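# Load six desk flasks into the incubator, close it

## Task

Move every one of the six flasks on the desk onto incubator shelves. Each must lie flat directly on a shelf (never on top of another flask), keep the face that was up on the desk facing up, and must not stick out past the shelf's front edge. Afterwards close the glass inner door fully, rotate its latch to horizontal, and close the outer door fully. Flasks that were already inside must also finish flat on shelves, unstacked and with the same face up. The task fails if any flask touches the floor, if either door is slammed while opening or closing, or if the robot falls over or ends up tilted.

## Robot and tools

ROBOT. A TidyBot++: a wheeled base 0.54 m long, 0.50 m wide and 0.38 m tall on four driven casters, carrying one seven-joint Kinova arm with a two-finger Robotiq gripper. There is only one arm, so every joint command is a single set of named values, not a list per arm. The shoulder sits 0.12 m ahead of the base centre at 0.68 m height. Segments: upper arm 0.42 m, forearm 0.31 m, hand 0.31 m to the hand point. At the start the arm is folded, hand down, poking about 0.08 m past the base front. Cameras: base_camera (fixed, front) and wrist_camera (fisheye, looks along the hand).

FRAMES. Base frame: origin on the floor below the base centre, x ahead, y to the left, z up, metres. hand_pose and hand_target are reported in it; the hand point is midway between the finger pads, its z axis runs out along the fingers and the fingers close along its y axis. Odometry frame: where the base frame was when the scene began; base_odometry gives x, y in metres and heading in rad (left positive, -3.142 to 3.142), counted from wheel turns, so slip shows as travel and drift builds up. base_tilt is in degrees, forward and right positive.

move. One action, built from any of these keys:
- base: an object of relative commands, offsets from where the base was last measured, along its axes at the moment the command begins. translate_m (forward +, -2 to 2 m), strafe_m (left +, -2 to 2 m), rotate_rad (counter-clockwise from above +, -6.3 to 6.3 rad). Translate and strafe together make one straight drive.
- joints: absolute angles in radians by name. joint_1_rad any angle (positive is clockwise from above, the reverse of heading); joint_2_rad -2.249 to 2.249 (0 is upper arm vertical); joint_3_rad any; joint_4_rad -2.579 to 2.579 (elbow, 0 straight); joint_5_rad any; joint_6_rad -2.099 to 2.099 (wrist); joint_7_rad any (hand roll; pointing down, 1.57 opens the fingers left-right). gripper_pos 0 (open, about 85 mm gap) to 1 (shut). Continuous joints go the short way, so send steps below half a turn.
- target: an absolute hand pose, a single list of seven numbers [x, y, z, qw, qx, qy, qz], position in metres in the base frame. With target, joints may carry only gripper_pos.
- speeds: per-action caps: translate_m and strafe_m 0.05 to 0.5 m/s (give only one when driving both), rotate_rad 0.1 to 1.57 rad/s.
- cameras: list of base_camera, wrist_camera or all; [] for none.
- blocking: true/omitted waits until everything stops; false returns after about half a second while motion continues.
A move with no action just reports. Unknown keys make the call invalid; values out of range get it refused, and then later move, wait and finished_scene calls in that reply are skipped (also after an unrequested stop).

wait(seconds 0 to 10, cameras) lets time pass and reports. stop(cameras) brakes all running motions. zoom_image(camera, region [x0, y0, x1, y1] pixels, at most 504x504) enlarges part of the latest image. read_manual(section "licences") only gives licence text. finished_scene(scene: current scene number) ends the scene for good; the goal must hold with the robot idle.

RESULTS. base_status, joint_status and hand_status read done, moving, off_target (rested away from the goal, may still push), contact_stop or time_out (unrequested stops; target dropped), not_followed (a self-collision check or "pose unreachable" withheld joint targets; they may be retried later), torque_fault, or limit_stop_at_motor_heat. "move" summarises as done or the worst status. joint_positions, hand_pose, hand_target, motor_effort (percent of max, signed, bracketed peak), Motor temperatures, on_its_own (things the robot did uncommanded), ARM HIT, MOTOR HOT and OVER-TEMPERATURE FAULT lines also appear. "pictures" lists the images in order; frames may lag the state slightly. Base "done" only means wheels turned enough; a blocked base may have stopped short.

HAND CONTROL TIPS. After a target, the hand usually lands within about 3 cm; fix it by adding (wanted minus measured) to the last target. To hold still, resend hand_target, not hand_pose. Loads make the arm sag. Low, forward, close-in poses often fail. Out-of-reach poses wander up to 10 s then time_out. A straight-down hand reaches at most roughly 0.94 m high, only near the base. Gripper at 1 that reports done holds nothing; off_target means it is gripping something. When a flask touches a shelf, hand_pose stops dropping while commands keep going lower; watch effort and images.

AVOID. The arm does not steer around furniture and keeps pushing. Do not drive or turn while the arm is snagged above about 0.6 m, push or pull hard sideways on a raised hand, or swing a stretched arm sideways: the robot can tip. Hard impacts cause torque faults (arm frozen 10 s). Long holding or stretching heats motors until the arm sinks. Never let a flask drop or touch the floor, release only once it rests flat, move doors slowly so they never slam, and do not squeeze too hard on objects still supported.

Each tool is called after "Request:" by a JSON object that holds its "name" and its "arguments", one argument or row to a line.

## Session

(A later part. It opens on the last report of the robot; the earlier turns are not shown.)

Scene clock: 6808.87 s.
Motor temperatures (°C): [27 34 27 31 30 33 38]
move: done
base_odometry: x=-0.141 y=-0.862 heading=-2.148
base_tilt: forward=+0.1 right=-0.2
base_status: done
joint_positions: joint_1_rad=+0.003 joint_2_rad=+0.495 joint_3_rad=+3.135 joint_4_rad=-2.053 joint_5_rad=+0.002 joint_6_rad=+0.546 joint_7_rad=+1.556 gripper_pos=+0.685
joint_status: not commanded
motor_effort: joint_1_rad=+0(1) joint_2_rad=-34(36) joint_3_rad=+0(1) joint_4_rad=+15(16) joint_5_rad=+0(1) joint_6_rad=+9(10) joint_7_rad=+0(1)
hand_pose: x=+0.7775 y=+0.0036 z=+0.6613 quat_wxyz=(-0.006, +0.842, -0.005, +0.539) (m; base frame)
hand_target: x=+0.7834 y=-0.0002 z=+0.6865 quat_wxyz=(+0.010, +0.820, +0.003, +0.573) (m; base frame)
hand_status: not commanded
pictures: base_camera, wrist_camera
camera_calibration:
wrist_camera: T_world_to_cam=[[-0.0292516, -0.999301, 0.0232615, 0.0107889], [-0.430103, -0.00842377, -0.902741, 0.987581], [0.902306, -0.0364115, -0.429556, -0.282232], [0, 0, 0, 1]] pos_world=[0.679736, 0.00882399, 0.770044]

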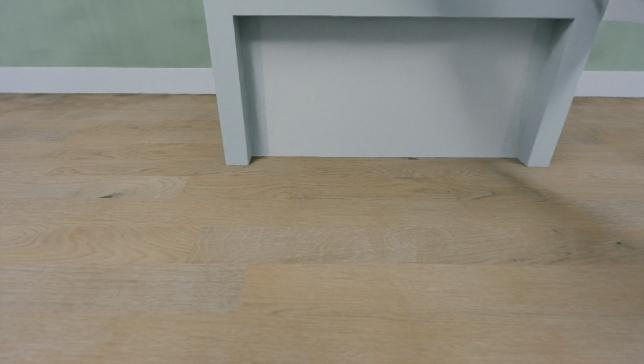

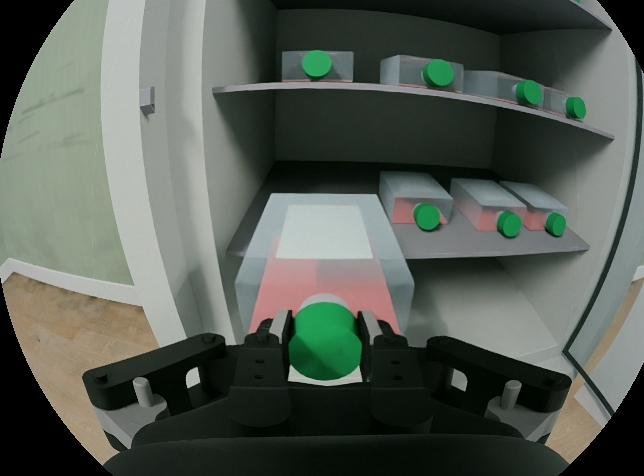

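Request:
{"name": "move", "arguments": {
  "base": {"translate_m": 0.15},
  "speeds": {"translate_m": 0.12},
  "cameras": ["wrist_camera"]
}}

Request:
{"name": "move", "arguments": {
  "base": {"translate_m": 0.122},
  "speeds": {"translate_m": 0.1},
  "cameras": ["wrist_camera", "base_camera"]
}}

Scene clock: 6832.60 s.
Motor temperatures (°C): [27 34 27 31 30 33 38]
move: done
base_odometry: x=-0.223 y=-0.988 heading=-2.149
base_tilt: forward=+0.0 right=-0.2
base_status: done
joint_positions: joint_1_rad=+0.003 joint_2_rad=+0.496 joint_3_rad=+3.135 joint_4_rad=-2.055 joint_5_rad=+0.002 joint_6_rad=+0.546 joint_7_rad=+1.556 gripper_pos=+0.685
joint_status: not commanded
motor_effort: joint_1_rad=-1(1) joint_2_rad=-34(36) joint_3_rad=+0(1) joint_4_rad=+14(16) joint_5_rad=+0(1) joint_6_rad=+9(10) joint_7_rad=-1(1)
hand_pose: x=+0.7768 y=+0.0036 z=+0.6600 quat_wxyz=(-0.006, +0.843, -0.005, +0.538) (m; base frame)
hand_target: x=+0.7834 y=-0.0002 z=+0.6865 quat_wxyz=(+0.010, +0.820, +0.003, +0.573) (m; base frame)
hand_status: not commanded
pictures: wrist_camera
camera_calibration:
wrist_camera: T_world_to_cam=[[-0.0292043, -0.999301, 0.0233271, 0.0107174], [-0.432039, -0.00842524, -0.901816, 0.986982], [0.901382, -0.0364151, -0.431491, -0.280144], [0, 0, 0, 1]] pos_world=[0.679244, 0.00882401, 0.768946]

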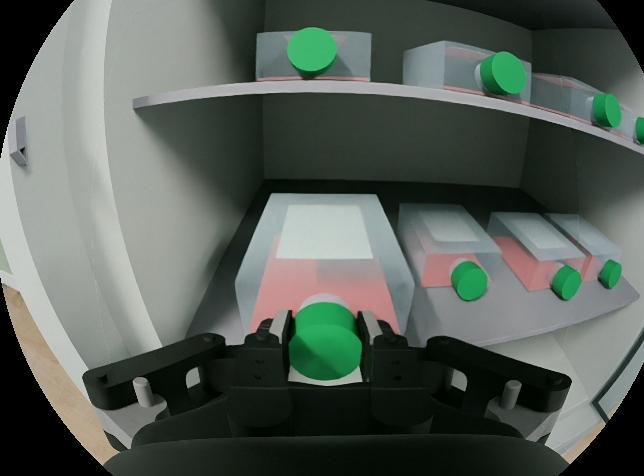

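Scene clock: 6834.37 s.
Motor temperatures (°C): [27 34 27 31 30 33 38]
move: done
base_odometry: x=-0.290 y=-1.090 heading=-2.149
base_tilt: forward=+0.0 right=-0.2
base_status: done
joint_positions: joint_1_rad=+0.003 joint_2_rad=+0.497 joint_3_rad=+3.135 joint_4_rad=-2.056 joint_5_rad=+0.002 joint_6_rad=+0.547 joint_7_rad=+1.556 gripper_pos=+0.685
joint_status: not commanded
motor_effort: joint_1_rad=+0(1) joint_2_rad=-34(36) joint_3_rad=-1(1) joint_4_rad=+14(16) joint_5_rad=-1(1) joint_6_rad=+9(9) joint_7_rad=+0(1)
hand_pose: x=+0.7762 y=+0.0036 z=+0.6591 quat_wxyz=(-0.006, +0.843, -0.005, +0.538) (m; base frame)
hand_target: x=+0.7834 y=-0.0002 z=+0.6865 quat_wxyz=(+0.010, +0.820, +0.003, +0.573) (m; base frame)
hand_status: not commanded
pictures: base_camera, wrist_camera
camera_calibration:
wrist_camera: T_world_to_cam=[[-0.0291673, -0.999301, 0.0233705, 0.010669], [-0.433412, -0.00842493, -0.901156, 0.98656], [0.900724, -0.0364133, -0.432864, -0.278723], [0, 0, 0, 1]] pos_world=[0.67895, 0.008824, 0.768147]

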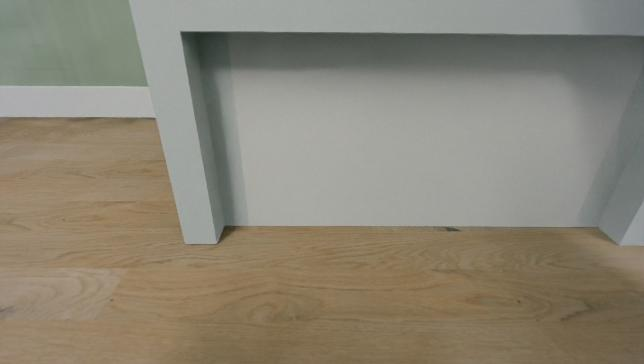

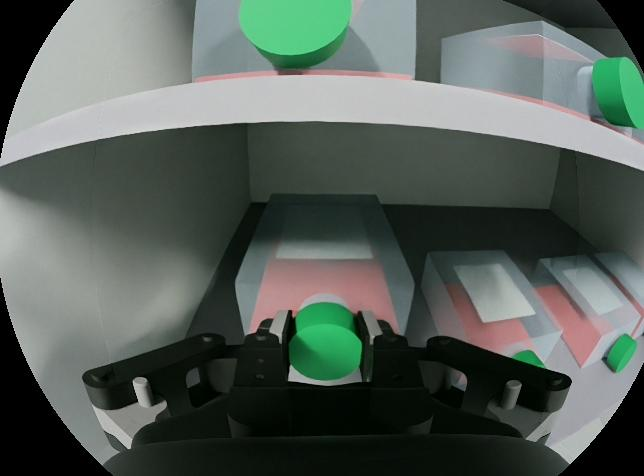

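Request:
{"name": "move", "arguments": {
  "joints": {"joint_2_rad": 0.558, "joint_4_rad": -2.082, "joint_6_rad": 0.715},
  "cameras": []
}}

Request:
{"name": "move", "arguments": {
  "joints": {"joint_2_rad": 0.603, "joint_4_rad": -2.09, "joint_6_rad": 0.767},
  "cameras": ["wrist_camera"]
}}

Scene clock: 6842.50 s.
Motor temperatures (°C): [27 34 27 31 30 33 38]
move: done
base_odometry: x=-0.290 y=-1.090 heading=-2.149
base_tilt: forward=+0.1 right=-0.2
base_status: not commanded
joint_positions: joint_1_rad=+0.003 joint_2_rad=+0.565 joint_3_rad=+3.135 joint_4_rad=-2.069 joint_5_rad=+0.002 joint_6_rad=+0.636 joint_7_rad=+1.556 gripper_pos=+0.685
joint_status: all done
motor_effort: joint_1_rad=+0(1) joint_2_rad=-34(37) joint_3_rad=+0(1) joint_4_rad=+13(16) joint_5_rad=+0(1) joint_6_rad=+9(10) joint_7_rad=+0(1)
hand_pose: x=+0.7805 y=+0.0036 z=+0.6338 quat_wxyz=(-0.006, +0.841, -0.005, +0.541) (m; base frame)
hand_target: x=+0.7847 y=-0.0010 z=+0.6551 quat_wxyz=(+0.011, +0.821, +0.003, +0.571) (m; base frame)
hand_status: not commanded
pictures: none
No camera images: "cameras" was empty.

Scene clock: 6843.30 s.
Motor temperatures (°C): [27 34 27 31 30 33 38]
move: done
base_odometry: x=-0.290 y=-1.090 heading=-2.149
base_tilt: forward=+0.0 right=-0.2
base_status: not commanded
joint_positions: joint_1_rad=+0.003 joint_2_rad=+0.607 joint_3_rad=+3.135 joint_4_rad=-2.075 joint_5_rad=+0.002 joint_6_rad=+0.690 joint_7_rad=+1.556 gripper_pos=+0.685
joint_status: all done
motor_effort: joint_1_rad=+0(1) joint_2_rad=-36(37) joint_3_rad=+0(1) joint_4_rad=+12(14) joint_5_rad=+0(1) joint_6_rad=+10(10) joint_7_rad=+0(1)
hand_pose: x=+0.7825 y=+0.0036 z=+0.6184 quat_wxyz=(-0.006, +0.839, -0.005, +0.544) (m; base frame)
hand_target: x=+0.7857 y=-0.0015 z=+0.6368 quat_wxyz=(+0.012, +0.821, +0.003, +0.571) (m; base frame)
hand_status: not commanded
pictures: wrist_camera
camera_calibration:
wrist_camera: T_world_to_cam=[[-0.0297727, -0.999312, 0.0221018, 0.0131236], [-0.420753, -0.00752768, -0.907144, 0.946358], [0.906686, -0.0363075, -0.42024, -0.314468], [0, 0, 0, 1]] pos_world=[0.683698, 0.0088209, 0.726041]

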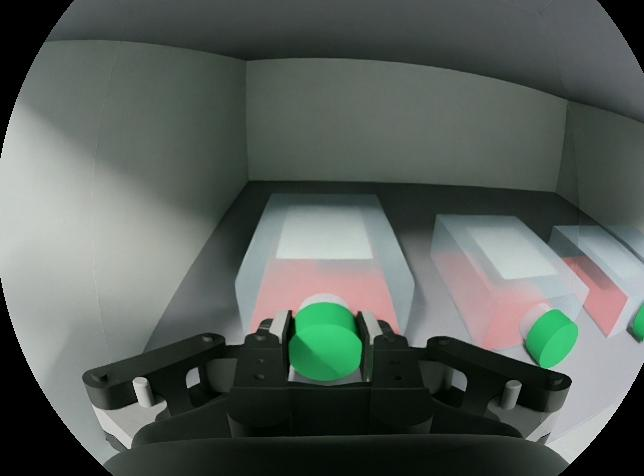

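Request:
{"name": "move", "arguments": {
  "joints": {"joint_2_rad": 0.636, "joint_4_rad": -2.096, "joint_6_rad": 0.797},
  "cameras": []
}}

Request:
{"name": "move", "arguments": {
  "joints": {"joint_2_rad": 0.646, "joint_4_rad": -2.098, "joint_6_rad": 0.807},
  "cameras": []
}}

Request:
{"name": "move", "arguments": {
  "joints": {"joint_2_rad": 0.655, "joint_4_rad": -2.1, "joint_6_rad": 0.816},
  "cameras": ["wrist_camera"]
}}

Scene clock: 6849.40 s.
Motor temperatures (°C): [27 34 27 31 30 33 38]
move: done
base_odometry: x=-0.290 y=-1.090 heading=-2.149
base_tilt: forward=+0.1 right=-0.2
base_status: not commanded
joint_positions: joint_1_rad=+0.003 joint_2_rad=+0.639 joint_3_rad=+3.135 joint_4_rad=-2.080 joint_5_rad=+0.002 joint_6_rad=+0.722 joint_7_rad=+1.556 gripper_pos=+0.685
joint_status: all done
motor_effort: joint_1_rad=-1(1) joint_2_rad=-36(38) joint_3_rad=+0(1) joint_4_rad=+12(12) joint_5_rad=+0(1) joint_6_rad=+9(10) joint_7_rad=+0(1)
hand_pose: x=+0.7821 y=+0.0036 z=+0.6041 quat_wxyz=(-0.006, +0.841, -0.005, +0.541) (m; base frame)
hand_target: x=+0.7848 y=-0.0017 z=+0.6211 quat_wxyz=(+0.013, +0.824, +0.003, +0.567) (m; base frame)
hand_status: not commanded
pictures: none
No camera images: "cameras" was empty.

Scene clock: 6849.93 s.
Motor temperatures (°C): [27 34 27 31 30 33 38]
move: done
base_odometry: x=-0.290 y=-1.090 heading=-2.149
base_tilt: forward=+0.0 right=-0.1
base_status: not commanded
joint_positions: joint_1_rad=+0.003 joint_2_rad=+0.645 joint_3_rad=+3.135 joint_4_rad=-2.081 joint_5_rad=+0.002 joint_6_rad=+0.732 joint_7_rad=+1.556 gripper_pos=+0.685
joint_status: all done
motor_effort: joint_1_rad=+0(1) joint_2_rad=-35(37) joint_3_rad=+0(1) joint_4_rad=+11(12) joint_5_rad=+0(1) joint_6_rad=+9(9) joint_7_rad=+0(1)
hand_pose: x=+0.7827 y=+0.0036 z=+0.6030 quat_wxyz=(-0.006, +0.840, -0.005, +0.543) (m; base frame)
hand_target: x=+0.7845 y=-0.0018 z=+0.6165 quat_wxyz=(+0.013, +0.824, +0.003, +0.566) (m; base frame)
hand_status: not commanded
pictures: none
No camera images: "cameras" was empty.

Scene clock: 6850.47 s.
Motor temperatures (°C): [27 34 27 31 30 33 38]
move: done
base_odometry: x=-0.290 y=-1.090 heading=-2.149
base_tilt: forward=+0.0 right=-0.2
base_status: not commanded
joint_positions: joint_1_rad=+0.003 joint_2_rad=+0.649 joint_3_rad=+3.135 joint_4_rad=-2.081 joint_5_rad=+0.002 joint_6_rad=+0.742 joint_7_rad=+1.556 gripper_pos=+0.685
joint_status: all done
motor_effort: joint_1_rad=+0(0) joint_2_rad=-35(37) joint_3_rad=+0(1) joint_4_rad=+11(12) joint_5_rad=+0(1) joint_6_rad=+9(9) joint_7_rad=-1(1)
hand_pose: x=+0.7835 y=+0.0036 z=+0.6028 quat_wxyz=(-0.006, +0.838, -0.005, +0.545) (m; base frame)
hand_target: x=+0.7841 y=-0.0019 z=+0.6123 quat_wxyz=(+0.013, +0.825, +0.003, +0.565) (m; base frame)
hand_status: not commanded
pictures: wrist_camera
camera_calibration:
wrist_camera: T_world_to_cam=[[-0.0299822, -0.999315, 0.0217054, 0.0139185], [-0.417128, -0.00722482, -0.908819, 0.930795], [0.908353, -0.0363024, -0.416625, -0.32543], [0, 0, 0, 1]] pos_world=[0.684283, 0.00881992, 0.71004]

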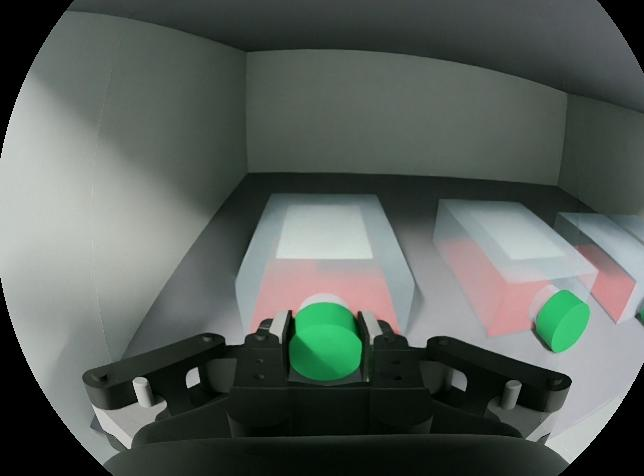

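Request:
{"name": "move", "arguments": {
  "joints": {"joint_2_rad": 0.662, "joint_4_rad": -2.102, "joint_6_rad": 0.824},
  "cameras": []
}}

Request:
{"name": "move", "arguments": {
  "joints": {"gripper_pos": 0.0},
  "cameras": ["wrist_camera"]
}}

Request:
{"name": "move", "arguments": {
  "base": {"translate_m": -0.27},
  "speeds": {"translate_m": 0.12},
  "cameras": ["wrist_camera", "base_camera"]
}}

Scene clock: 6856.30 s.
Motor temperatures (°C): [27 34 27 31 30 33 38]
move: done
base_odometry: x=-0.290 y=-1.090 heading=-2.149
base_tilt: forward=+0.0 right=-0.2
base_status: not commanded
joint_positions: joint_1_rad=+0.003 joint_2_rad=+0.653 joint_3_rad=+3.135 joint_4_rad=-2.082 joint_5_rad=+0.002 joint_6_rad=+0.751 joint_7_rad=+1.556 gripper_pos=+0.685
joint_status: all done
motor_effort: joint_1_rad=+0(1) joint_2_rad=-35(36) joint_3_rad=+0(1) joint_4_rad=+11(12) joint_5_rad=-1(1) joint_6_rad=+8(9) joint_7_rad=+0(1)
hand_pose: x=+0.7841 y=+0.0036 z=+0.6027 quat_wxyz=(-0.006, +0.837, -0.005, +0.547) (m; base frame)
hand_target: x=+0.7837 y=-0.0020 z=+0.6091 quat_wxyz=(+0.013, +0.825, +0.003, +0.565) (m; base frame)
hand_status: not commanded
pictures: none
No camera images: "cameras" was empty.

Scene clock: 6857.30 s.
Motor temperatures (°C): [27 34 27 31 30 33 38]
move: done
base_odometry: x=-0.290 y=-1.090 heading=-2.149
base_tilt: forward=+0.0 right=-0.1
base_status: not commanded
joint_positions: joint_1_rad=+0.003 joint_2_rad=+0.655 joint_3_rad=+3.135 joint_4_rad=-2.082 joint_5_rad=+0.002 joint_6_rad=+0.752 joint_7_rad=+1.556 gripper_pos=+0.000
joint_status: all done
motor_effort: joint_1_rad=+0(1) joint_2_rad=-35(36) joint_3_rad=-1(1) joint_4_rad=+11(11) joint_5_rad=+0(1) joint_6_rad=+8(9) joint_7_rad=+0(1)
hand_pose: x=+0.7839 y=+0.0036 z=+0.6013 quat_wxyz=(-0.006, +0.837, -0.005, +0.546) (m; base frame)
hand_target: x=+0.7837 y=-0.0020 z=+0.6091 quat_wxyz=(+0.013, +0.825, +0.003, +0.565) (m; base frame)
hand_status: not commanded
pictures: wrist_camera
camera_calibration:
wrist_camera: T_world_to_cam=[[-0.0300793, -0.999316, 0.0215344, 0.0141445], [-0.414723, -0.00712491, -0.90992, 0.928287], [0.909451, -0.0363006, -0.414225, -0.328623], [0, 0, 0, 1]] pos_world=[0.684273, 0.0088196, 0.708238]

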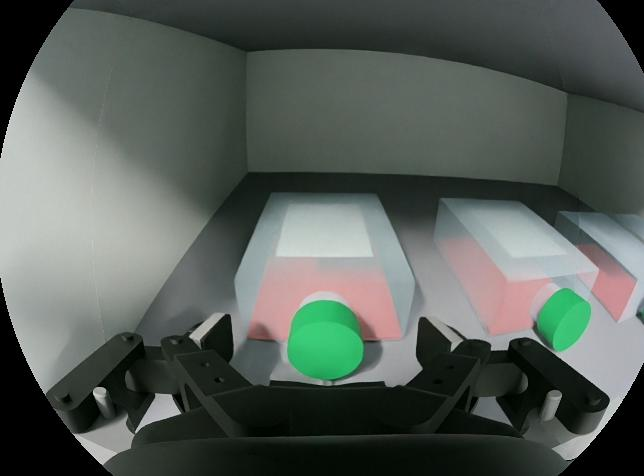

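Scene clock: 6860.13 s.
Motor temperatures (°C): [27 34 27 31 30 33 38]
move: done
base_odometry: x=-0.142 y=-0.864 heading=-2.149
base_tilt: forward=+0.0 right=-0.2
base_status: done
joint_positions: joint_1_rad=+0.003 joint_2_rad=+0.660 joint_3_rad=+3.135 joint_4_rad=-2.090 joint_5_rad=+0.002 joint_6_rad=+0.752 joint_7_rad=+1.556 gripper_pos=+0.000
joint_status: not commanded
motor_effort: joint_1_rad=+0(1) joint_2_rad=-36(37) joint_3_rad=+0(1) joint_4_rad=+11(12) joint_5_rad=-1(1) joint_6_rad=+9(9) joint_7_rad=-1(1)
hand_pose: x=+0.7803 y=+0.0036 z=+0.5948 quat_wxyz=(-0.006, +0.841, -0.005, +0.541) (m; base frame)
hand_target: x=+0.7837 y=-0.0020 z=+0.6091 quat_wxyz=(+0.013, +0.825, +0.003, +0.565) (m; base frame)
hand_status: not commanded
pictures: base_camera, wrist_camera
camera_calibration:
wrist_camera: T_world_to_cam=[[-0.029805, -0.999316, 0.0219122, 0.0137359], [-0.42618, -0.00712461, -0.90461, 0.926711], [0.904147, -0.0363004, -0.425676, -0.317057], [0, 0, 0, 1]] pos_world=[0.682022, 0.0088196, 0.703047]

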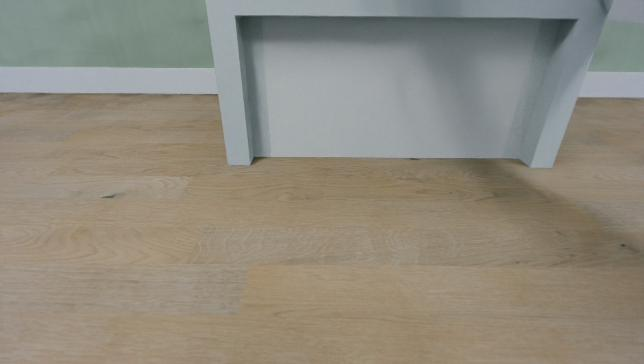

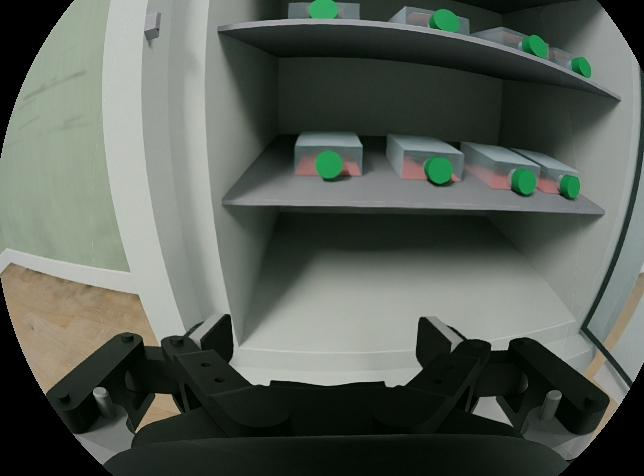

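Request:
{"name": "move", "arguments": {
  "cameras": ["all"]
}}

Scene clock: 6900.63 s.
Motor temperatures (°C): [27 34 27 30 30 33 38]
base_odometry: x=-0.142 y=-0.864 heading=-2.149
base_tilt: forward=+0.0 right=-0.2
base_status: done
joint_positions: joint_1_rad=+0.003 joint_2_rad=+0.660 joint_3_rad=+3.135 joint_4_rad=-2.090 joint_5_rad=+0.002 joint_6_rad=+0.752 joint_7_rad=+1.556 gripper_pos=+0.000
joint_status: not commanded
motor_effort: joint_1_rad=+0(1) joint_2_rad=-35(37) joint_3_rad=-1(1) joint_4_rad=+11(12) joint_5_rad=-1(1) joint_6_rad=+8(9) joint_7_rad=-1(1)
hand_pose: x=+0.7803 y=+0.0036 z=+0.5948 quat_wxyz=(-0.006, +0.841, -0.005, +0.541) (m; base frame)
hand_target: x=+0.7837 y=-0.0020 z=+0.6091 quat_wxyz=(+0.013, +0.825, +0.003, +0.565) (m; base frame)
hand_status: not commanded
pictures: base_camera, wrist_camera
camera_calibration:
wrist_camera: T_world_to_cam=[[-0.029805, -0.999316, 0.0219122, 0.0137359], [-0.42618, -0.00712461, -0.90461, 0.926711], [0.904147, -0.0363004, -0.425676, -0.317057], [0, 0, 0, 1]] pos_world=[0.682022, 0.0088196, 0.703047]

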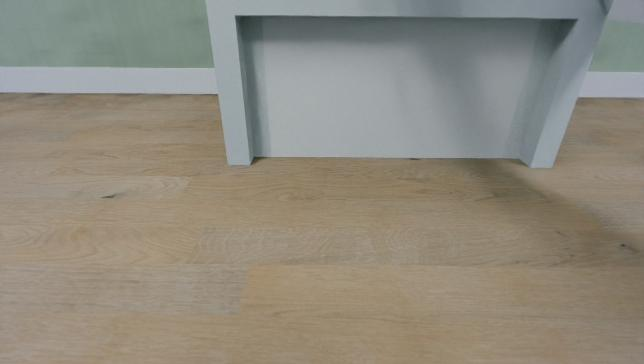

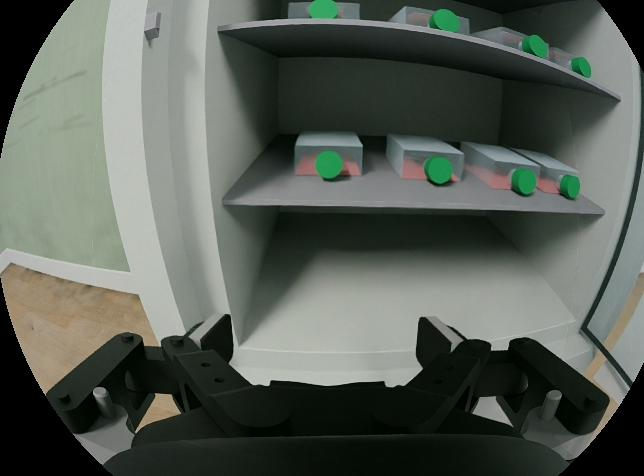

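Request:
{"name": "move", "arguments": {
  "base": {"translate_m": -0.3},
  "speeds": {"translate_m": 0.2},
  "cameras": []
}}

Request:
{"name": "move", "arguments": {
  "joints": {"joint_2_rad": 0.19, "joint_4_rad": -0.93, "joint_6_rad": -1.2},
  "cameras": ["all"]
}}

Scene clock: 6909.97 s.
Motor temperatures (°C): [27 34 27 30 30 33 38]
move: done
base_odometry: x=+0.022 y=-0.613 heading=-2.149
base_tilt: forward=+0.0 right=-0.2
base_status: done
joint_positions: joint_1_rad=+0.003 joint_2_rad=+0.662 joint_3_rad=+3.135 joint_4_rad=-2.092 joint_5_rad=+0.002 joint_6_rad=+0.752 joint_7_rad=+1.556 gripper_pos=+0.000
joint_status: not commanded
motor_effort: joint_1_rad=+0(1) joint_2_rad=-35(37) joint_3_rad=-1(1) joint_4_rad=+11(12) joint_5_rad=+0(1) joint_6_rad=+8(9) joint_7_rad=-1(1)
hand_pose: x=+0.7792 y=+0.0036 z=+0.5925 quat_wxyz=(-0.006, +0.842, -0.005, +0.539) (m; base frame)
hand_target: x=+0.7837 y=-0.0020 z=+0.6091 quat_wxyz=(+0.013, +0.825, +0.003, +0.565) (m; base frame)
hand_status: not commanded
pictures: none
No camera images: "cameras" was empty.

Scene clock: 6913.03 s.
Motor temperatures (°C): [27 34 27 30 30 33 38]
move: done
base_odometry: x=+0.022 y=-0.613 heading=-2.149
base_tilt: forward=+0.0 right=-0.2
base_status: not commanded
joint_positions: joint_1_rad=+0.003 joint_2_rad=+0.205 joint_3_rad=+3.135 joint_4_rad=-0.948 joint_5_rad=+0.002 joint_6_rad=-1.118 joint_7_rad=+1.556 gripper_pos=+0.000
joint_status: all done
motor_effort: joint_1_rad=+0(1) joint_2_rad=-27(41) joint_3_rad=+0(1) joint_4_rad=+18(21) joint_5_rad=+0(1) joint_6_rad=+7(10) joint_7_rad=+0(1)
hand_pose: x=+0.7298 y=+0.0025 z=+1.0210 quat_wxyz=(-0.003, +0.907, -0.005, +0.422) (m; base frame)
hand_target: x=+0.7091 y=+0.0162 z=+1.0202 quat_wxyz=(-0.011, +0.916, +0.026, +0.400) (m; base frame)
hand_status: not commanded
pictures: base_camera, wrist_camera
camera_calibration:
wrist_camera: T_world_to_cam=[[-0.023112, -0.999164, 0.0337149, -0.0151427], [-0.654014, -0.0103954, -0.756411, 1.30574], [0.75613, -0.0395321, -0.653227, 0.250268], [0, 0, 0, 1]] pos_world=[0.664384, 0.00833728, 1.15167]

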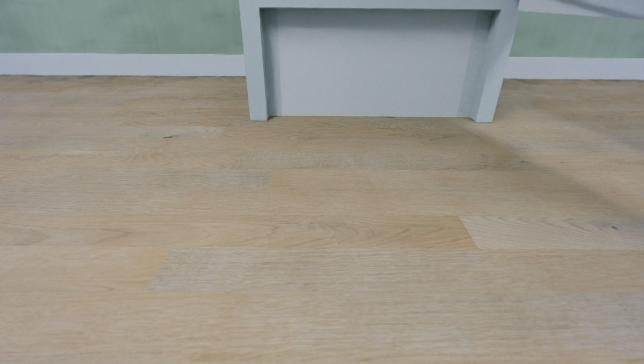

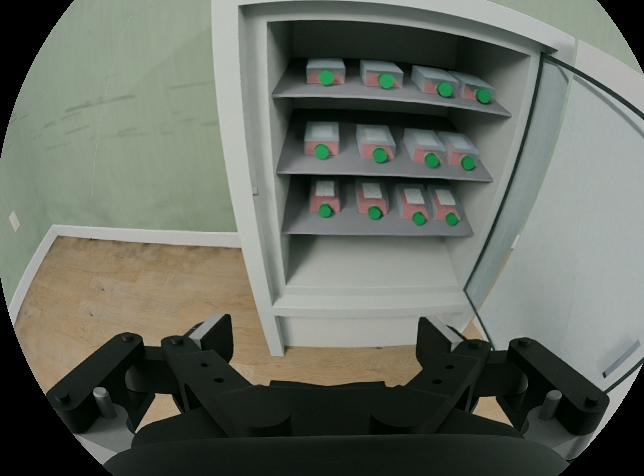

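Request:
{"name": "zoom_image", "arguments": {
  "camera": "wrist_camera",
  "region": [240, 20, 540, 270]
}}

Scaled by 1.680.

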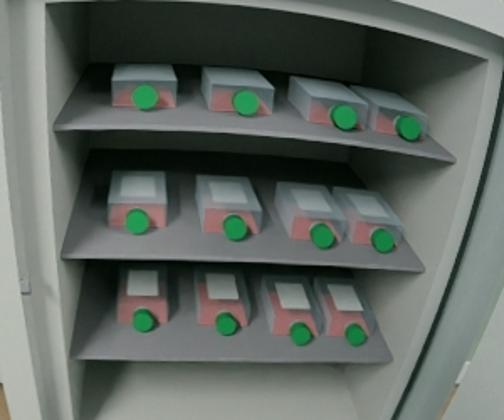

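Request:
{"name": "zoom_image", "arguments": {
  "camera": "wrist_camera",
  "region": [444, 20, 644, 420]
}}

Scaled by 1.260.

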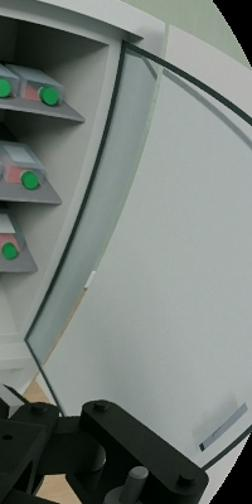

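Request:
{"name": "move", "arguments": {
  "base": {"translate_m": -0.2},
  "joints": {"joint_2_rad": 0.09, "joint_4_rad": -1.98, "joint_6_rad": 0.574},
  "speeds": {"translate_m": 0.2},
  "cameras": []
}}

Request:
{"name": "move", "arguments": {
  "base": {"strafe_m": -0.51},
  "speeds": {"strafe_m": 0.2},
  "cameras": ["all"]
}}

Scene clock: 6983.23 s.
Motor temperatures (°C): [27 34 27 31 30 33 38]
move: done
base_odometry: x=+0.131 y=-0.445 heading=-2.149
base_tilt: forward=+0.0 right=-0.2
base_status: done
joint_positions: joint_1_rad=+0.003 joint_2_rad=+0.118 joint_3_rad=+3.135 joint_4_rad=-1.961 joint_5_rad=+0.002 joint_6_rad=+0.494 joint_7_rad=+1.556 gripper_pos=+0.000
joint_status: all done
motor_effort: joint_1_rad=+0(1) joint_2_rad=-25(32) joint_3_rad=+0(1) joint_4_rad=+19(22) joint_5_rad=-1(1) joint_6_rad=+9(10) joint_7_rad=+0(1)
hand_pose: x=+0.7544 y=+0.0037 z=+0.9419 quat_wxyz=(-0.006, +0.712, -0.003, +0.702) (m; base frame)
hand_target: x=+0.7431 y=+0.0004 z=+0.9736 quat_wxyz=(+0.009, +0.680, +0.001, +0.733) (m; base frame)
hand_status: not commanded
pictures: none
No camera images: "cameras" was empty.

Scene clock: 6986.50 s.
Motor temperatures (°C): [27 34 27 31 30 33 38]
move: done
base_odometry: x=-0.296 y=-0.166 heading=-2.150
base_tilt: forward=+0.0 right=-0.2
base_status: done
joint_positions: joint_1_rad=+0.002 joint_2_rad=+0.117 joint_3_rad=+3.135 joint_4_rad=-1.962 joint_5_rad=+0.002 joint_6_rad=+0.497 joint_7_rad=+1.556 gripper_pos=+0.000
joint_status: not commanded
motor_effort: joint_1_rad=+0(3) joint_2_rad=-25(26) joint_3_rad=+0(3) joint_4_rad=+20(20) joint_5_rad=-1(2) joint_6_rad=+9(9) joint_7_rad=+1(1)
hand_pose: x=+0.7541 y=+0.0041 z=+0.9432 quat_wxyz=(-0.007, +0.711, -0.003, +0.703) (m; base frame)
hand_target: x=+0.7431 y=+0.0004 z=+0.9736 quat_wxyz=(+0.009, +0.680, +0.001, +0.733) (m; base frame)
hand_status: not commanded
pictures: base_camera, wrist_camera
camera_calibration:
wrist_camera: T_world_to_cam=[[-0.0357838, -0.999308, 0.0101983, 0.0214], [-0.0243704, -0.00932918, -0.999659, 1.0174], [0.999062, -0.0360201, -0.0240197, -0.595522], [0, 0, 0, 1]] pos_world=[0.620524, 0.00942599, 1.00253]

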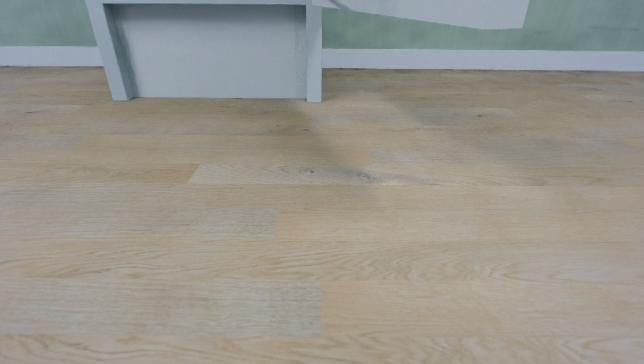

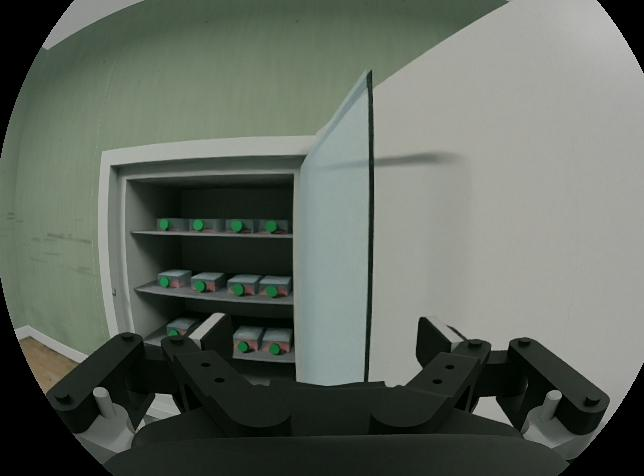

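Request:
{"name": "zoom_image", "arguments": {
  "camera": "wrist_camera",
  "region": [200, 40, 644, 440]
}}

Scaled by 1.135.

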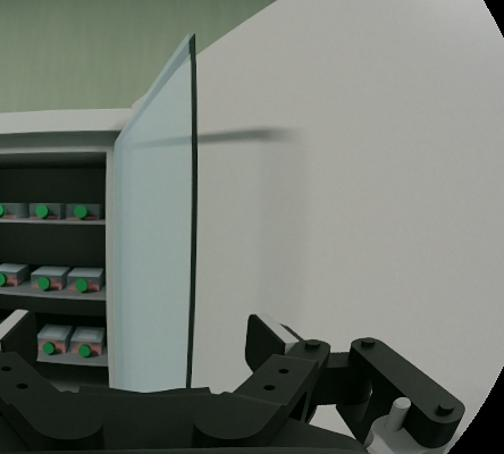

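Request:
{"name": "move", "arguments": {
  "base": {"strafe_m": -0.03},
  "joints": {"gripper_pos": 0.25},
  "speeds": {"strafe_m": 0.1},
  "cameras": []
}}

Request:
{"name": "move", "arguments": {
  "base": {"translate_m": 0.07},
  "speeds": {"translate_m": 0.08},
  "cameras": ["wrist_camera"]
}}

Scene clock: 7023.27 s.
Motor temperatures (°C): [27 34 27 31 30 33 38]
move: done
base_odometry: x=-0.321 y=-0.150 heading=-2.150
base_tilt: forward=+0.0 right=-0.2
base_status: done
joint_positions: joint_1_rad=+0.002 joint_2_rad=+0.117 joint_3_rad=+3.135 joint_4_rad=-1.962 joint_5_rad=+0.002 joint_6_rad=+0.497 joint_7_rad=+1.556 gripper_pos=+0.250
joint_status: all done
motor_effort: joint_1_rad=+0(3) joint_2_rad=-25(26) joint_3_rad=+0(2) joint_4_rad=+19(20) joint_5_rad=-1(1) joint_6_rad=+9(9) joint_7_rad=+0(1)
hand_pose: x=+0.7540 y=+0.0042 z=+0.9434 quat_wxyz=(-0.007, +0.711, -0.003, +0.703) (m; base frame)
hand_target: x=+0.7431 y=+0.0004 z=+0.9736 quat_wxyz=(+0.009, +0.680, +0.001, +0.733) (m; base frame)
hand_status: not commanded
pictures: none
No camera images: "cameras" was empty.

Scene clock: 7024.67 s.
Motor temperatures (°C): [27 34 27 31 30 33 38]
move: done
base_odometry: x=-0.360 y=-0.208 heading=-2.150
base_tilt: forward=+0.0 right=-0.2
base_status: done
joint_positions: joint_1_rad=+0.002 joint_2_rad=+0.110 joint_3_rad=+3.135 joint_4_rad=-1.964 joint_5_rad=+0.002 joint_6_rad=+0.498 joint_7_rad=+1.556 gripper_pos=+0.250
joint_status: not commanded
motor_effort: joint_1_rad=-1(1) joint_2_rad=-25(28) joint_3_rad=+0(1) joint_4_rad=+19(20) joint_5_rad=-1(1) joint_6_rad=+9(10) joint_7_rad=+0(1)
hand_pose: x=+0.7518 y=+0.0042 z=+0.9472 quat_wxyz=(-0.007, +0.709, -0.003, +0.705) (m; base frame)
hand_target: x=+0.7431 y=+0.0004 z=+0.9736 quat_wxyz=(+0.009, +0.680, +0.001, +0.733) (m; base frame)
hand_status: not commanded
pictures: wrist_camera
camera_calibration:
wrist_camera: T_world_to_cam=[[-0.0358552, -0.999307, 0.00995175, 0.0215632], [-0.0175683, -0.00932632, -0.999802, 1.01636], [0.999203, -0.036023, -0.0172218, -0.599651], [0, 0, 0, 1]] pos_world=[0.617802, 0.00942599, 1.00562]

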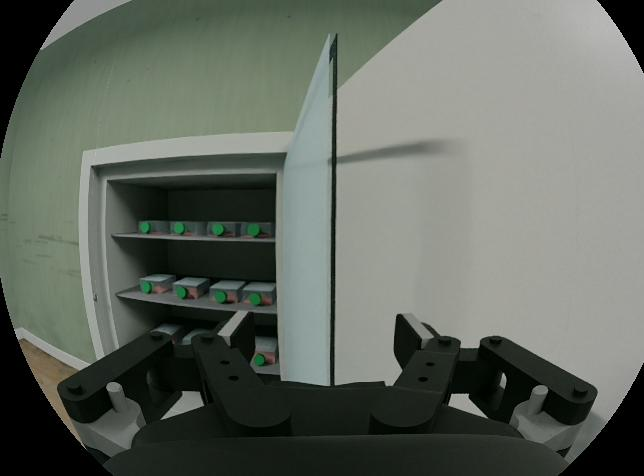

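Request:
{"name": "move", "arguments": {
  "base": {"translate_m": 0.065},
  "speeds": {"translate_m": 0.06},
  "cameras": ["wrist_camera"]
}}

Scene clock: 7036.23 s.
Motor temperatures (°C): [27 34 27 31 30 33 38]
move: done
base_odometry: x=-0.396 y=-0.263 heading=-2.150
base_tilt: forward=+0.0 right=-0.2
base_status: done
joint_positions: joint_1_rad=+0.002 joint_2_rad=+0.107 joint_3_rad=+3.135 joint_4_rad=-1.964 joint_5_rad=+0.002 joint_6_rad=+0.499 joint_7_rad=+1.556 gripper_pos=+0.250
joint_status: not commanded
motor_effort: joint_1_rad=+0(1) joint_2_rad=-24(28) joint_3_rad=+0(0) joint_4_rad=+19(20) joint_5_rad=-1(1) joint_6_rad=+9(10) joint_7_rad=+0(1)
hand_pose: x=+0.7509 y=+0.0042 z=+0.9487 quat_wxyz=(-0.007, +0.708, -0.003, +0.706) (m; base frame)
hand_target: x=+0.7431 y=+0.0004 z=+0.9736 quat_wxyz=(+0.009, +0.680, +0.001, +0.733) (m; base frame)
hand_status: not commanded
pictures: wrist_camera
camera_calibration:
wrist_camera: T_world_to_cam=[[-0.0358771, -0.999308, 0.0098615, 0.0216195], [-0.0150665, -0.00932586, -0.999843, 1.01604], [0.999243, -0.0360201, -0.0147215, -0.601165], [0, 0, 0, 1]] pos_world=[0.616794, 0.00942598, 1.00681]

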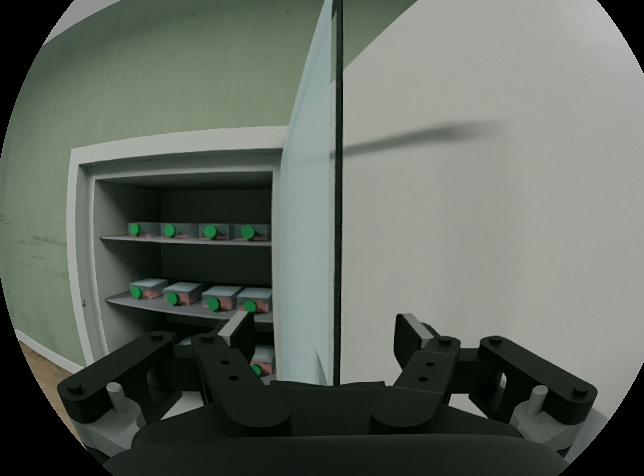

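Request:
{"name": "move", "arguments": {
  "base": {"strafe_m": 0.1, "translate_m": -0.008},
  "speeds": {"strafe_m": 0.07},
  "cameras": ["wrist_camera"]
}}

Scene clock: 7053.90 s.
Motor temperatures (°C): [27 34 27 31 30 33 38]
move: done
base_odometry: x=-0.308 y=-0.311 heading=-2.150
base_tilt: forward=+0.0 right=-0.2
base_status: done
joint_positions: joint_1_rad=+0.003 joint_2_rad=+0.107 joint_3_rad=+3.135 joint_4_rad=-1.964 joint_5_rad=+0.002 joint_6_rad=+0.499 joint_7_rad=+1.556 gripper_pos=+0.250
joint_status: not commanded
motor_effort: joint_1_rad=-1(4) joint_2_rad=-25(25) joint_3_rad=+0(3) joint_4_rad=+19(20) joint_5_rad=+0(1) joint_6_rad=+9(9) joint_7_rad=+0(1)
hand_pose: x=+0.7509 y=+0.0036 z=+0.9487 quat_wxyz=(-0.006, +0.708, -0.003, +0.706) (m; base frame)
hand_target: x=+0.7431 y=+0.0004 z=+0.9736 quat_wxyz=(+0.009, +0.680, +0.001, +0.733) (m; base frame)
hand_status: not commanded
pictures: wrist_camera
camera_calibration:
wrist_camera: T_world_to_cam=[[-0.0367807, -0.999277, 0.00966704, 0.0219742], [-0.0150683, -0.00911791, -0.999845, 1.01604], [0.99921, -0.0369207, -0.0147221, -0.601155], [0, 0, 0, 1]] pos_world=[0.616798, 0.00902735, 1.00682]

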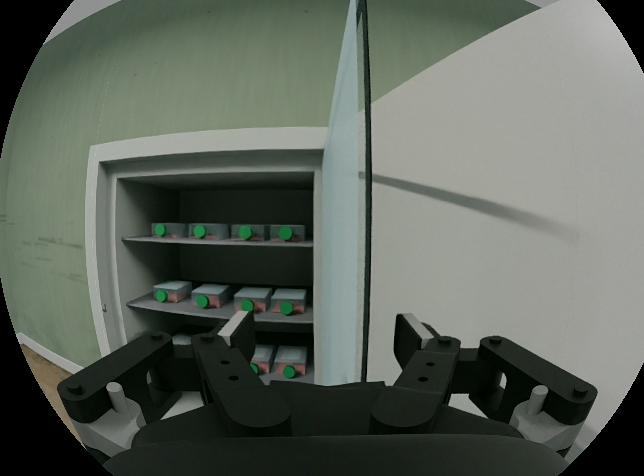

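Request:
{"name": "move", "arguments": {
  "base": {"strafe_m": 0.15, "translate_m": 0.0},
  "speeds": {"strafe_m": 0.07},
  "cameras": ["wrist_camera"]
}}

Scene clock: 7077.77 s.
Motor temperatures (°C): [27 34 27 31 30 33 38]
move: done
base_odometry: x=-0.182 y=-0.393 heading=-2.150
base_tilt: forward=+0.0 right=-0.2
base_status: done
joint_positions: joint_1_rad=+0.003 joint_2_rad=+0.107 joint_3_rad=+3.136 joint_4_rad=-1.964 joint_5_rad=+0.001 joint_6_rad=+0.499 joint_7_rad=+1.557 gripper_pos=+0.250
joint_status: not commanded
motor_effort: joint_1_rad=+0(3) joint_2_rad=-24(26) joint_3_rad=+0(3) joint_4_rad=+19(20) joint_5_rad=-1(1) joint_6_rad=+9(9) joint_7_rad=+0(2)
hand_pose: x=+0.7509 y=+0.0031 z=+0.9488 quat_wxyz=(-0.006, +0.708, -0.004, +0.706) (m; base frame)
hand_target: x=+0.7431 y=+0.0004 z=+0.9736 quat_wxyz=(+0.009, +0.680, +0.001, +0.733) (m; base frame)
hand_status: not commanded
pictures: wrist_camera
camera_calibration:
wrist_camera: T_world_to_cam=[[-0.0376826, -0.999245, 0.00946874, 0.0223316], [-0.0148691, -0.00891374, -0.99985, 1.01591], [0.999179, -0.0378178, -0.014522, -0.601348], [0, 0, 0, 1]] pos_world=[0.616802, 0.00862872, 1.00682]

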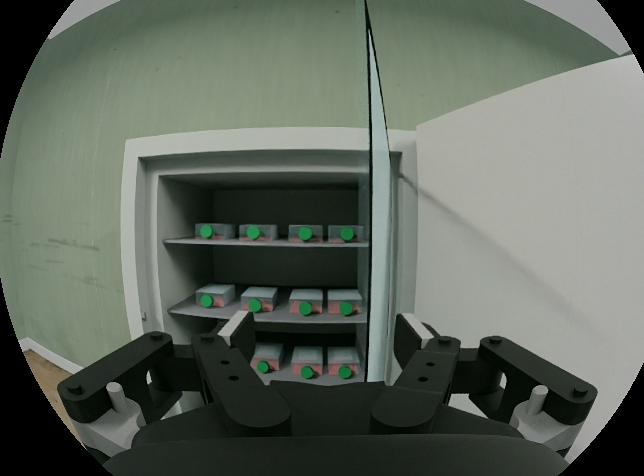

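Request:
{"name": "move", "arguments": {
  "base": {"strafe_m": 0.15, "translate_m": 0.035},
  "speeds": {"strafe_m": 0.07},
  "cameras": ["wrist_camera"]
}}

Scene clock: 7092.23 s.
Motor temperatures (°C): [27 34 27 31 30 33 38]
move: done
base_odometry: x=-0.075 y=-0.504 heading=-2.150
base_tilt: forward=+0.0 right=-0.2
base_status: done
joint_positions: joint_1_rad=+0.003 joint_2_rad=+0.107 joint_3_rad=+3.136 joint_4_rad=-1.965 joint_5_rad=+0.001 joint_6_rad=+0.499 joint_7_rad=+1.557 gripper_pos=+0.250
joint_status: not commanded
motor_effort: joint_1_rad=-1(5) joint_2_rad=-24(26) joint_3_rad=+0(4) joint_4_rad=+19(20) joint_5_rad=+0(1) joint_6_rad=+9(9) joint_7_rad=+0(1)
hand_pose: x=+0.7508 y=+0.0030 z=+0.9488 quat_wxyz=(-0.006, +0.708, -0.004, +0.707) (m; base frame)
hand_target: x=+0.7431 y=+0.0004 z=+0.9736 quat_wxyz=(+0.009, +0.680, +0.001, +0.733) (m; base frame)
hand_status: not commanded
pictures: wrist_camera
camera_calibration:
wrist_camera: T_world_to_cam=[[-0.0379865, -0.999237, 0.0090595, 0.0228258], [-0.0146567, -0.00850793, -0.999856, 1.01588], [0.999171, -0.0381138, -0.0143223, -0.601445], [0, 0, 0, 1]] pos_world=[0.616702, 0.00852809, 1.00692]

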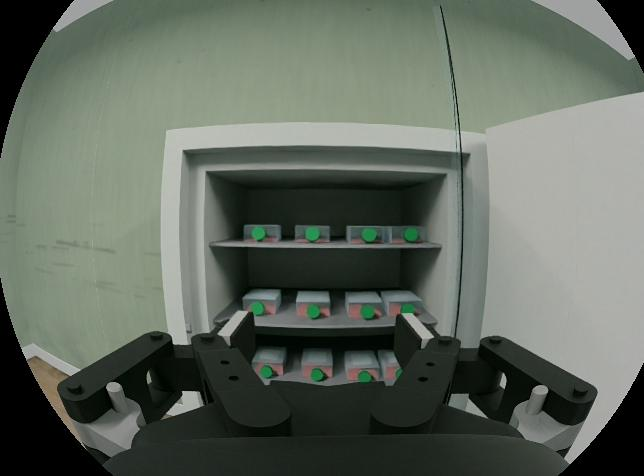

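Request:
{"name": "zoom_image", "arguments": {
  "camera": "wrist_camera",
  "region": [340, 0, 644, 380]
}}

Scaled by 1.326.

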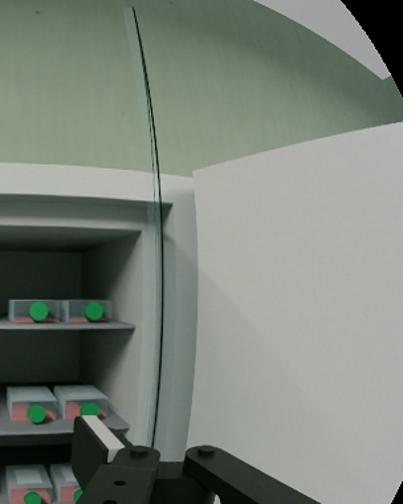

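Request:
{"name": "move", "arguments": {
  "base": {"translate_m": -0.12},
  "speeds": {"translate_m": 0.12},
  "cameras": ["base_camera", "wrist_camera"]
}}

Scene clock: 7135.63 s.
Motor temperatures (°C): [27 34 27 31 30 33 38]
move: done
base_odometry: x=-0.010 y=-0.404 heading=-2.150
base_tilt: forward=+0.0 right=-0.2
base_status: done
joint_positions: joint_1_rad=+0.003 joint_2_rad=+0.103 joint_3_rad=+3.136 joint_4_rad=-1.966 joint_5_rad=+0.001 joint_6_rad=+0.500 joint_7_rad=+1.557 gripper_pos=+0.250
joint_status: not commanded
motor_effort: joint_1_rad=+0(1) joint_2_rad=-25(30) joint_3_rad=+0(1) joint_4_rad=+19(20) joint_5_rad=+0(1) joint_6_rad=+9(10) joint_7_rad=+0(1)
hand_pose: x=+0.7496 y=+0.0030 z=+0.9509 quat_wxyz=(-0.006, +0.706, -0.004, +0.708) (m; base frame)
hand_target: x=+0.7431 y=+0.0004 z=+0.9736 quat_wxyz=(+0.009, +0.680, +0.001, +0.733) (m; base frame)
hand_status: not commanded
pictures: base_camera, wrist_camera
camera_calibration:
wrist_camera: T_world_to_cam=[[-0.0380185, -0.999237, 0.00892657, 0.0229086], [-0.0111547, -0.0085081, -0.999902, 1.01524], [0.999215, -0.0381144, -0.0108227, -0.603469], [0, 0, 0, 1]] pos_world=[0.615191, 0.00852809, 1.00841]

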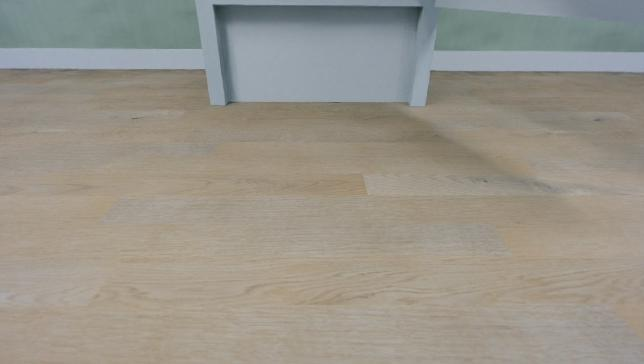

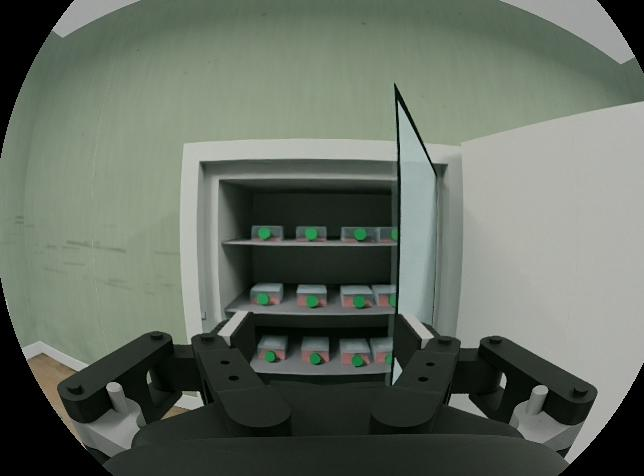

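Request:
{"name": "move", "arguments": {
  "base": {"strafe_m": -0.13},
  "joints": {"gripper_pos": 1.0},
  "speeds": {"strafe_m": 0.12},
  "cameras": []
}}

Request:
{"name": "move", "arguments": {
  "base": {"translate_m": 0.17},
  "speeds": {"translate_m": 0.1},
  "cameras": ["wrist_camera"]
}}

Scene clock: 7160.93 s.
Motor temperatures (°C): [27 34 27 31 30 33 38]
move: done
base_odometry: x=-0.118 y=-0.332 heading=-2.150
base_tilt: forward=+0.0 right=-0.2
base_status: done
joint_positions: joint_1_rad=+0.003 joint_2_rad=+0.103 joint_3_rad=+3.136 joint_4_rad=-1.966 joint_5_rad=+0.001 joint_6_rad=+0.500 joint_7_rad=+1.557 gripper_pos=+0.999
joint_status: all done
motor_effort: joint_1_rad=+0(3) joint_2_rad=-24(26) joint_3_rad=+0(2) joint_4_rad=+19(20) joint_5_rad=+0(1) joint_6_rad=+9(9) joint_7_rad=+0(1)
hand_pose: x=+0.7496 y=+0.0033 z=+0.9509 quat_wxyz=(-0.006, +0.706, -0.004, +0.708) (m; base frame)
hand_target: x=+0.7431 y=+0.0004 z=+0.9736 quat_wxyz=(+0.009, +0.680, +0.001, +0.733) (m; base frame)
hand_status: not commanded
pictures: none
No camera images: "cameras" was empty.

Scene clock: 7163.20 s.
Motor temperatures (°C): [27 34 27 31 30 33 38]
move: done
base_odometry: x=-0.212 y=-0.475 heading=-2.150
base_tilt: forward=+0.0 right=-0.2
base_status: done
joint_positions: joint_1_rad=+0.003 joint_2_rad=+0.102 joint_3_rad=+3.136 joint_4_rad=-1.966 joint_5_rad=+0.001 joint_6_rad=+0.500 joint_7_rad=+1.557 gripper_pos=+0.999
joint_status: not commanded
motor_effort: joint_1_rad=+0(1) joint_2_rad=-25(28) joint_3_rad=+0(0) joint_4_rad=+19(20) joint_5_rad=+0(1) joint_6_rad=+9(10) joint_7_rad=-1(1)
hand_pose: x=+0.7493 y=+0.0033 z=+0.9511 quat_wxyz=(-0.006, +0.706, -0.004, +0.708) (m; base frame)
hand_target: x=+0.7431 y=+0.0004 z=+0.9736 quat_wxyz=(+0.009, +0.680, +0.001, +0.733) (m; base frame)
hand_status: not commanded
pictures: wrist_camera
camera_calibration:
wrist_camera: T_world_to_cam=[[-0.0374248, -0.99926, 0.00890288, 0.0228564], [-0.0105492, -0.00851356, -0.999908, 1.01508], [0.999244, -0.0375152, -0.0102228, -0.603879], [0, 0, 0, 1]] pos_world=[0.614986, 0.00882676, 1.00861]

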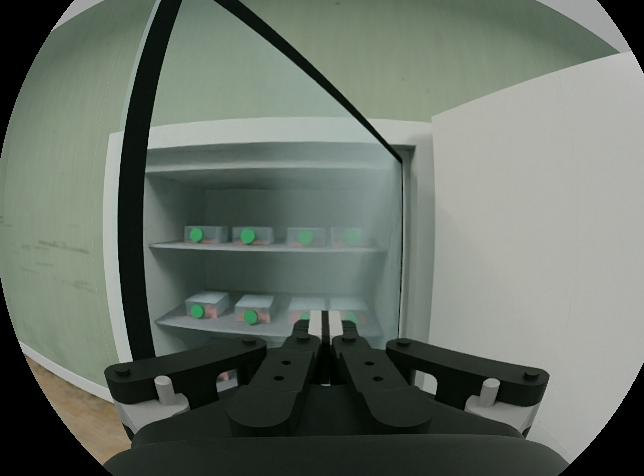

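Request:
{"name": "move", "arguments": {
  "base": {"strafe_m": 0.11, "translate_m": 0.045},
  "speeds": {"strafe_m": 0.07},
  "cameras": ["wrist_camera"]
}}

Scene clock: 7174.90 s.
Motor temperatures (°C): [27 34 27 31 30 33 38]
move: done
base_odometry: x=-0.144 y=-0.573 heading=-2.150
base_tilt: forward=+0.0 right=-0.2
base_status: done
joint_positions: joint_1_rad=+0.003 joint_2_rad=+0.102 joint_3_rad=+3.136 joint_4_rad=-1.967 joint_5_rad=+0.001 joint_6_rad=+0.500 joint_7_rad=+1.557 gripper_pos=+0.999
joint_status: not commanded
motor_effort: joint_1_rad=+0(3) joint_2_rad=-24(26) joint_3_rad=+0(2) joint_4_rad=+20(20) joint_5_rad=+0(1) joint_6_rad=+9(10) joint_7_rad=+0(1)
hand_pose: x=+0.7493 y=+0.0031 z=+0.9510 quat_wxyz=(-0.006, +0.706, -0.004, +0.708) (m; base frame)
hand_target: x=+0.7431 y=+0.0004 z=+0.9736 quat_wxyz=(+0.009, +0.680, +0.001, +0.733) (m; base frame)
hand_status: not commanded
pictures: wrist_camera
camera_calibration:
wrist_camera: T_world_to_cam=[[-0.037923, -0.99924, 0.00900733, 0.0228599], [-0.0106573, -0.00860887, -0.999906, 1.01504], [0.999224, -0.0380154, -0.0103227, -0.603773], [0, 0, 0, 1]] pos_world=[0.614989, 0.00862819, 1.00851]

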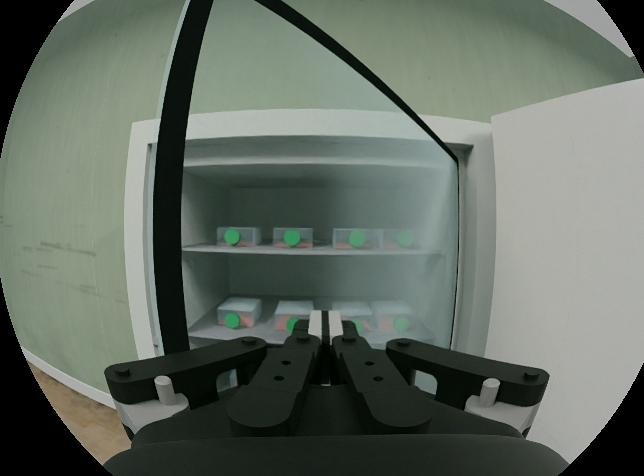

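Request:
{"name": "move", "arguments": {
  "base": {"strafe_m": 0.089, "translate_m": 0.075},
  "speeds": {"strafe_m": 0.07},
  "cameras": ["wrist_camera"]
}}

Scene clock: 7181.27 s.
Motor temperatures (°C): [27 34 27 31 30 33 38]
move: done
base_odometry: x=-0.111 y=-0.684 heading=-2.150
base_tilt: forward=+0.0 right=-0.2
base_status: done
joint_positions: joint_1_rad=+0.003 joint_2_rad=+0.102 joint_3_rad=+3.136 joint_4_rad=-1.967 joint_5_rad=+0.000 joint_6_rad=+0.501 joint_7_rad=+1.557 gripper_pos=+0.999
joint_status: not commanded
motor_effort: joint_1_rad=+0(4) joint_2_rad=-25(27) joint_3_rad=+0(3) joint_4_rad=+19(20) joint_5_rad=+0(1) joint_6_rad=+9(10) joint_7_rad=+0(1)
hand_pose: x=+0.7491 y=+0.0025 z=+0.9512 quat_wxyz=(-0.006, +0.706, -0.004, +0.708) (m; base frame)
hand_target: x=+0.7431 y=+0.0004 z=+0.9736 quat_wxyz=(+0.009, +0.680, +0.001, +0.733) (m; base frame)
hand_status: not commanded
pictures: wrist_camera
camera_calibration:
wrist_camera: T_world_to_cam=[[-0.0388255, -0.999207, 0.00879338, 0.0232197], [-0.0102571, -0.00840103, -0.999912, 1.01489], [0.999193, -0.0389123, -0.00992282, -0.603868], [0, 0, 0, 1]] pos_world=[0.614692, 0.00822954, 1.00861]

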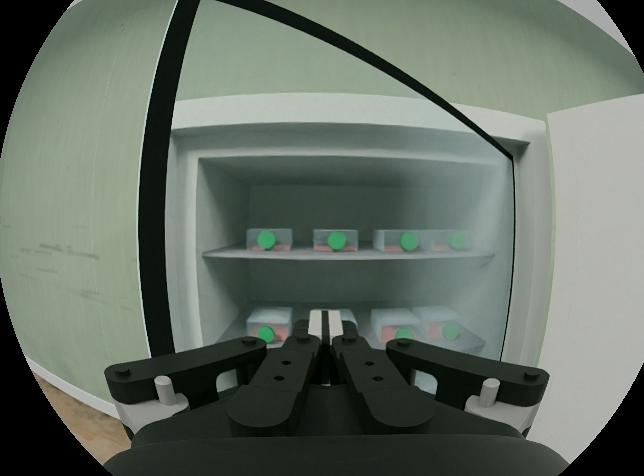

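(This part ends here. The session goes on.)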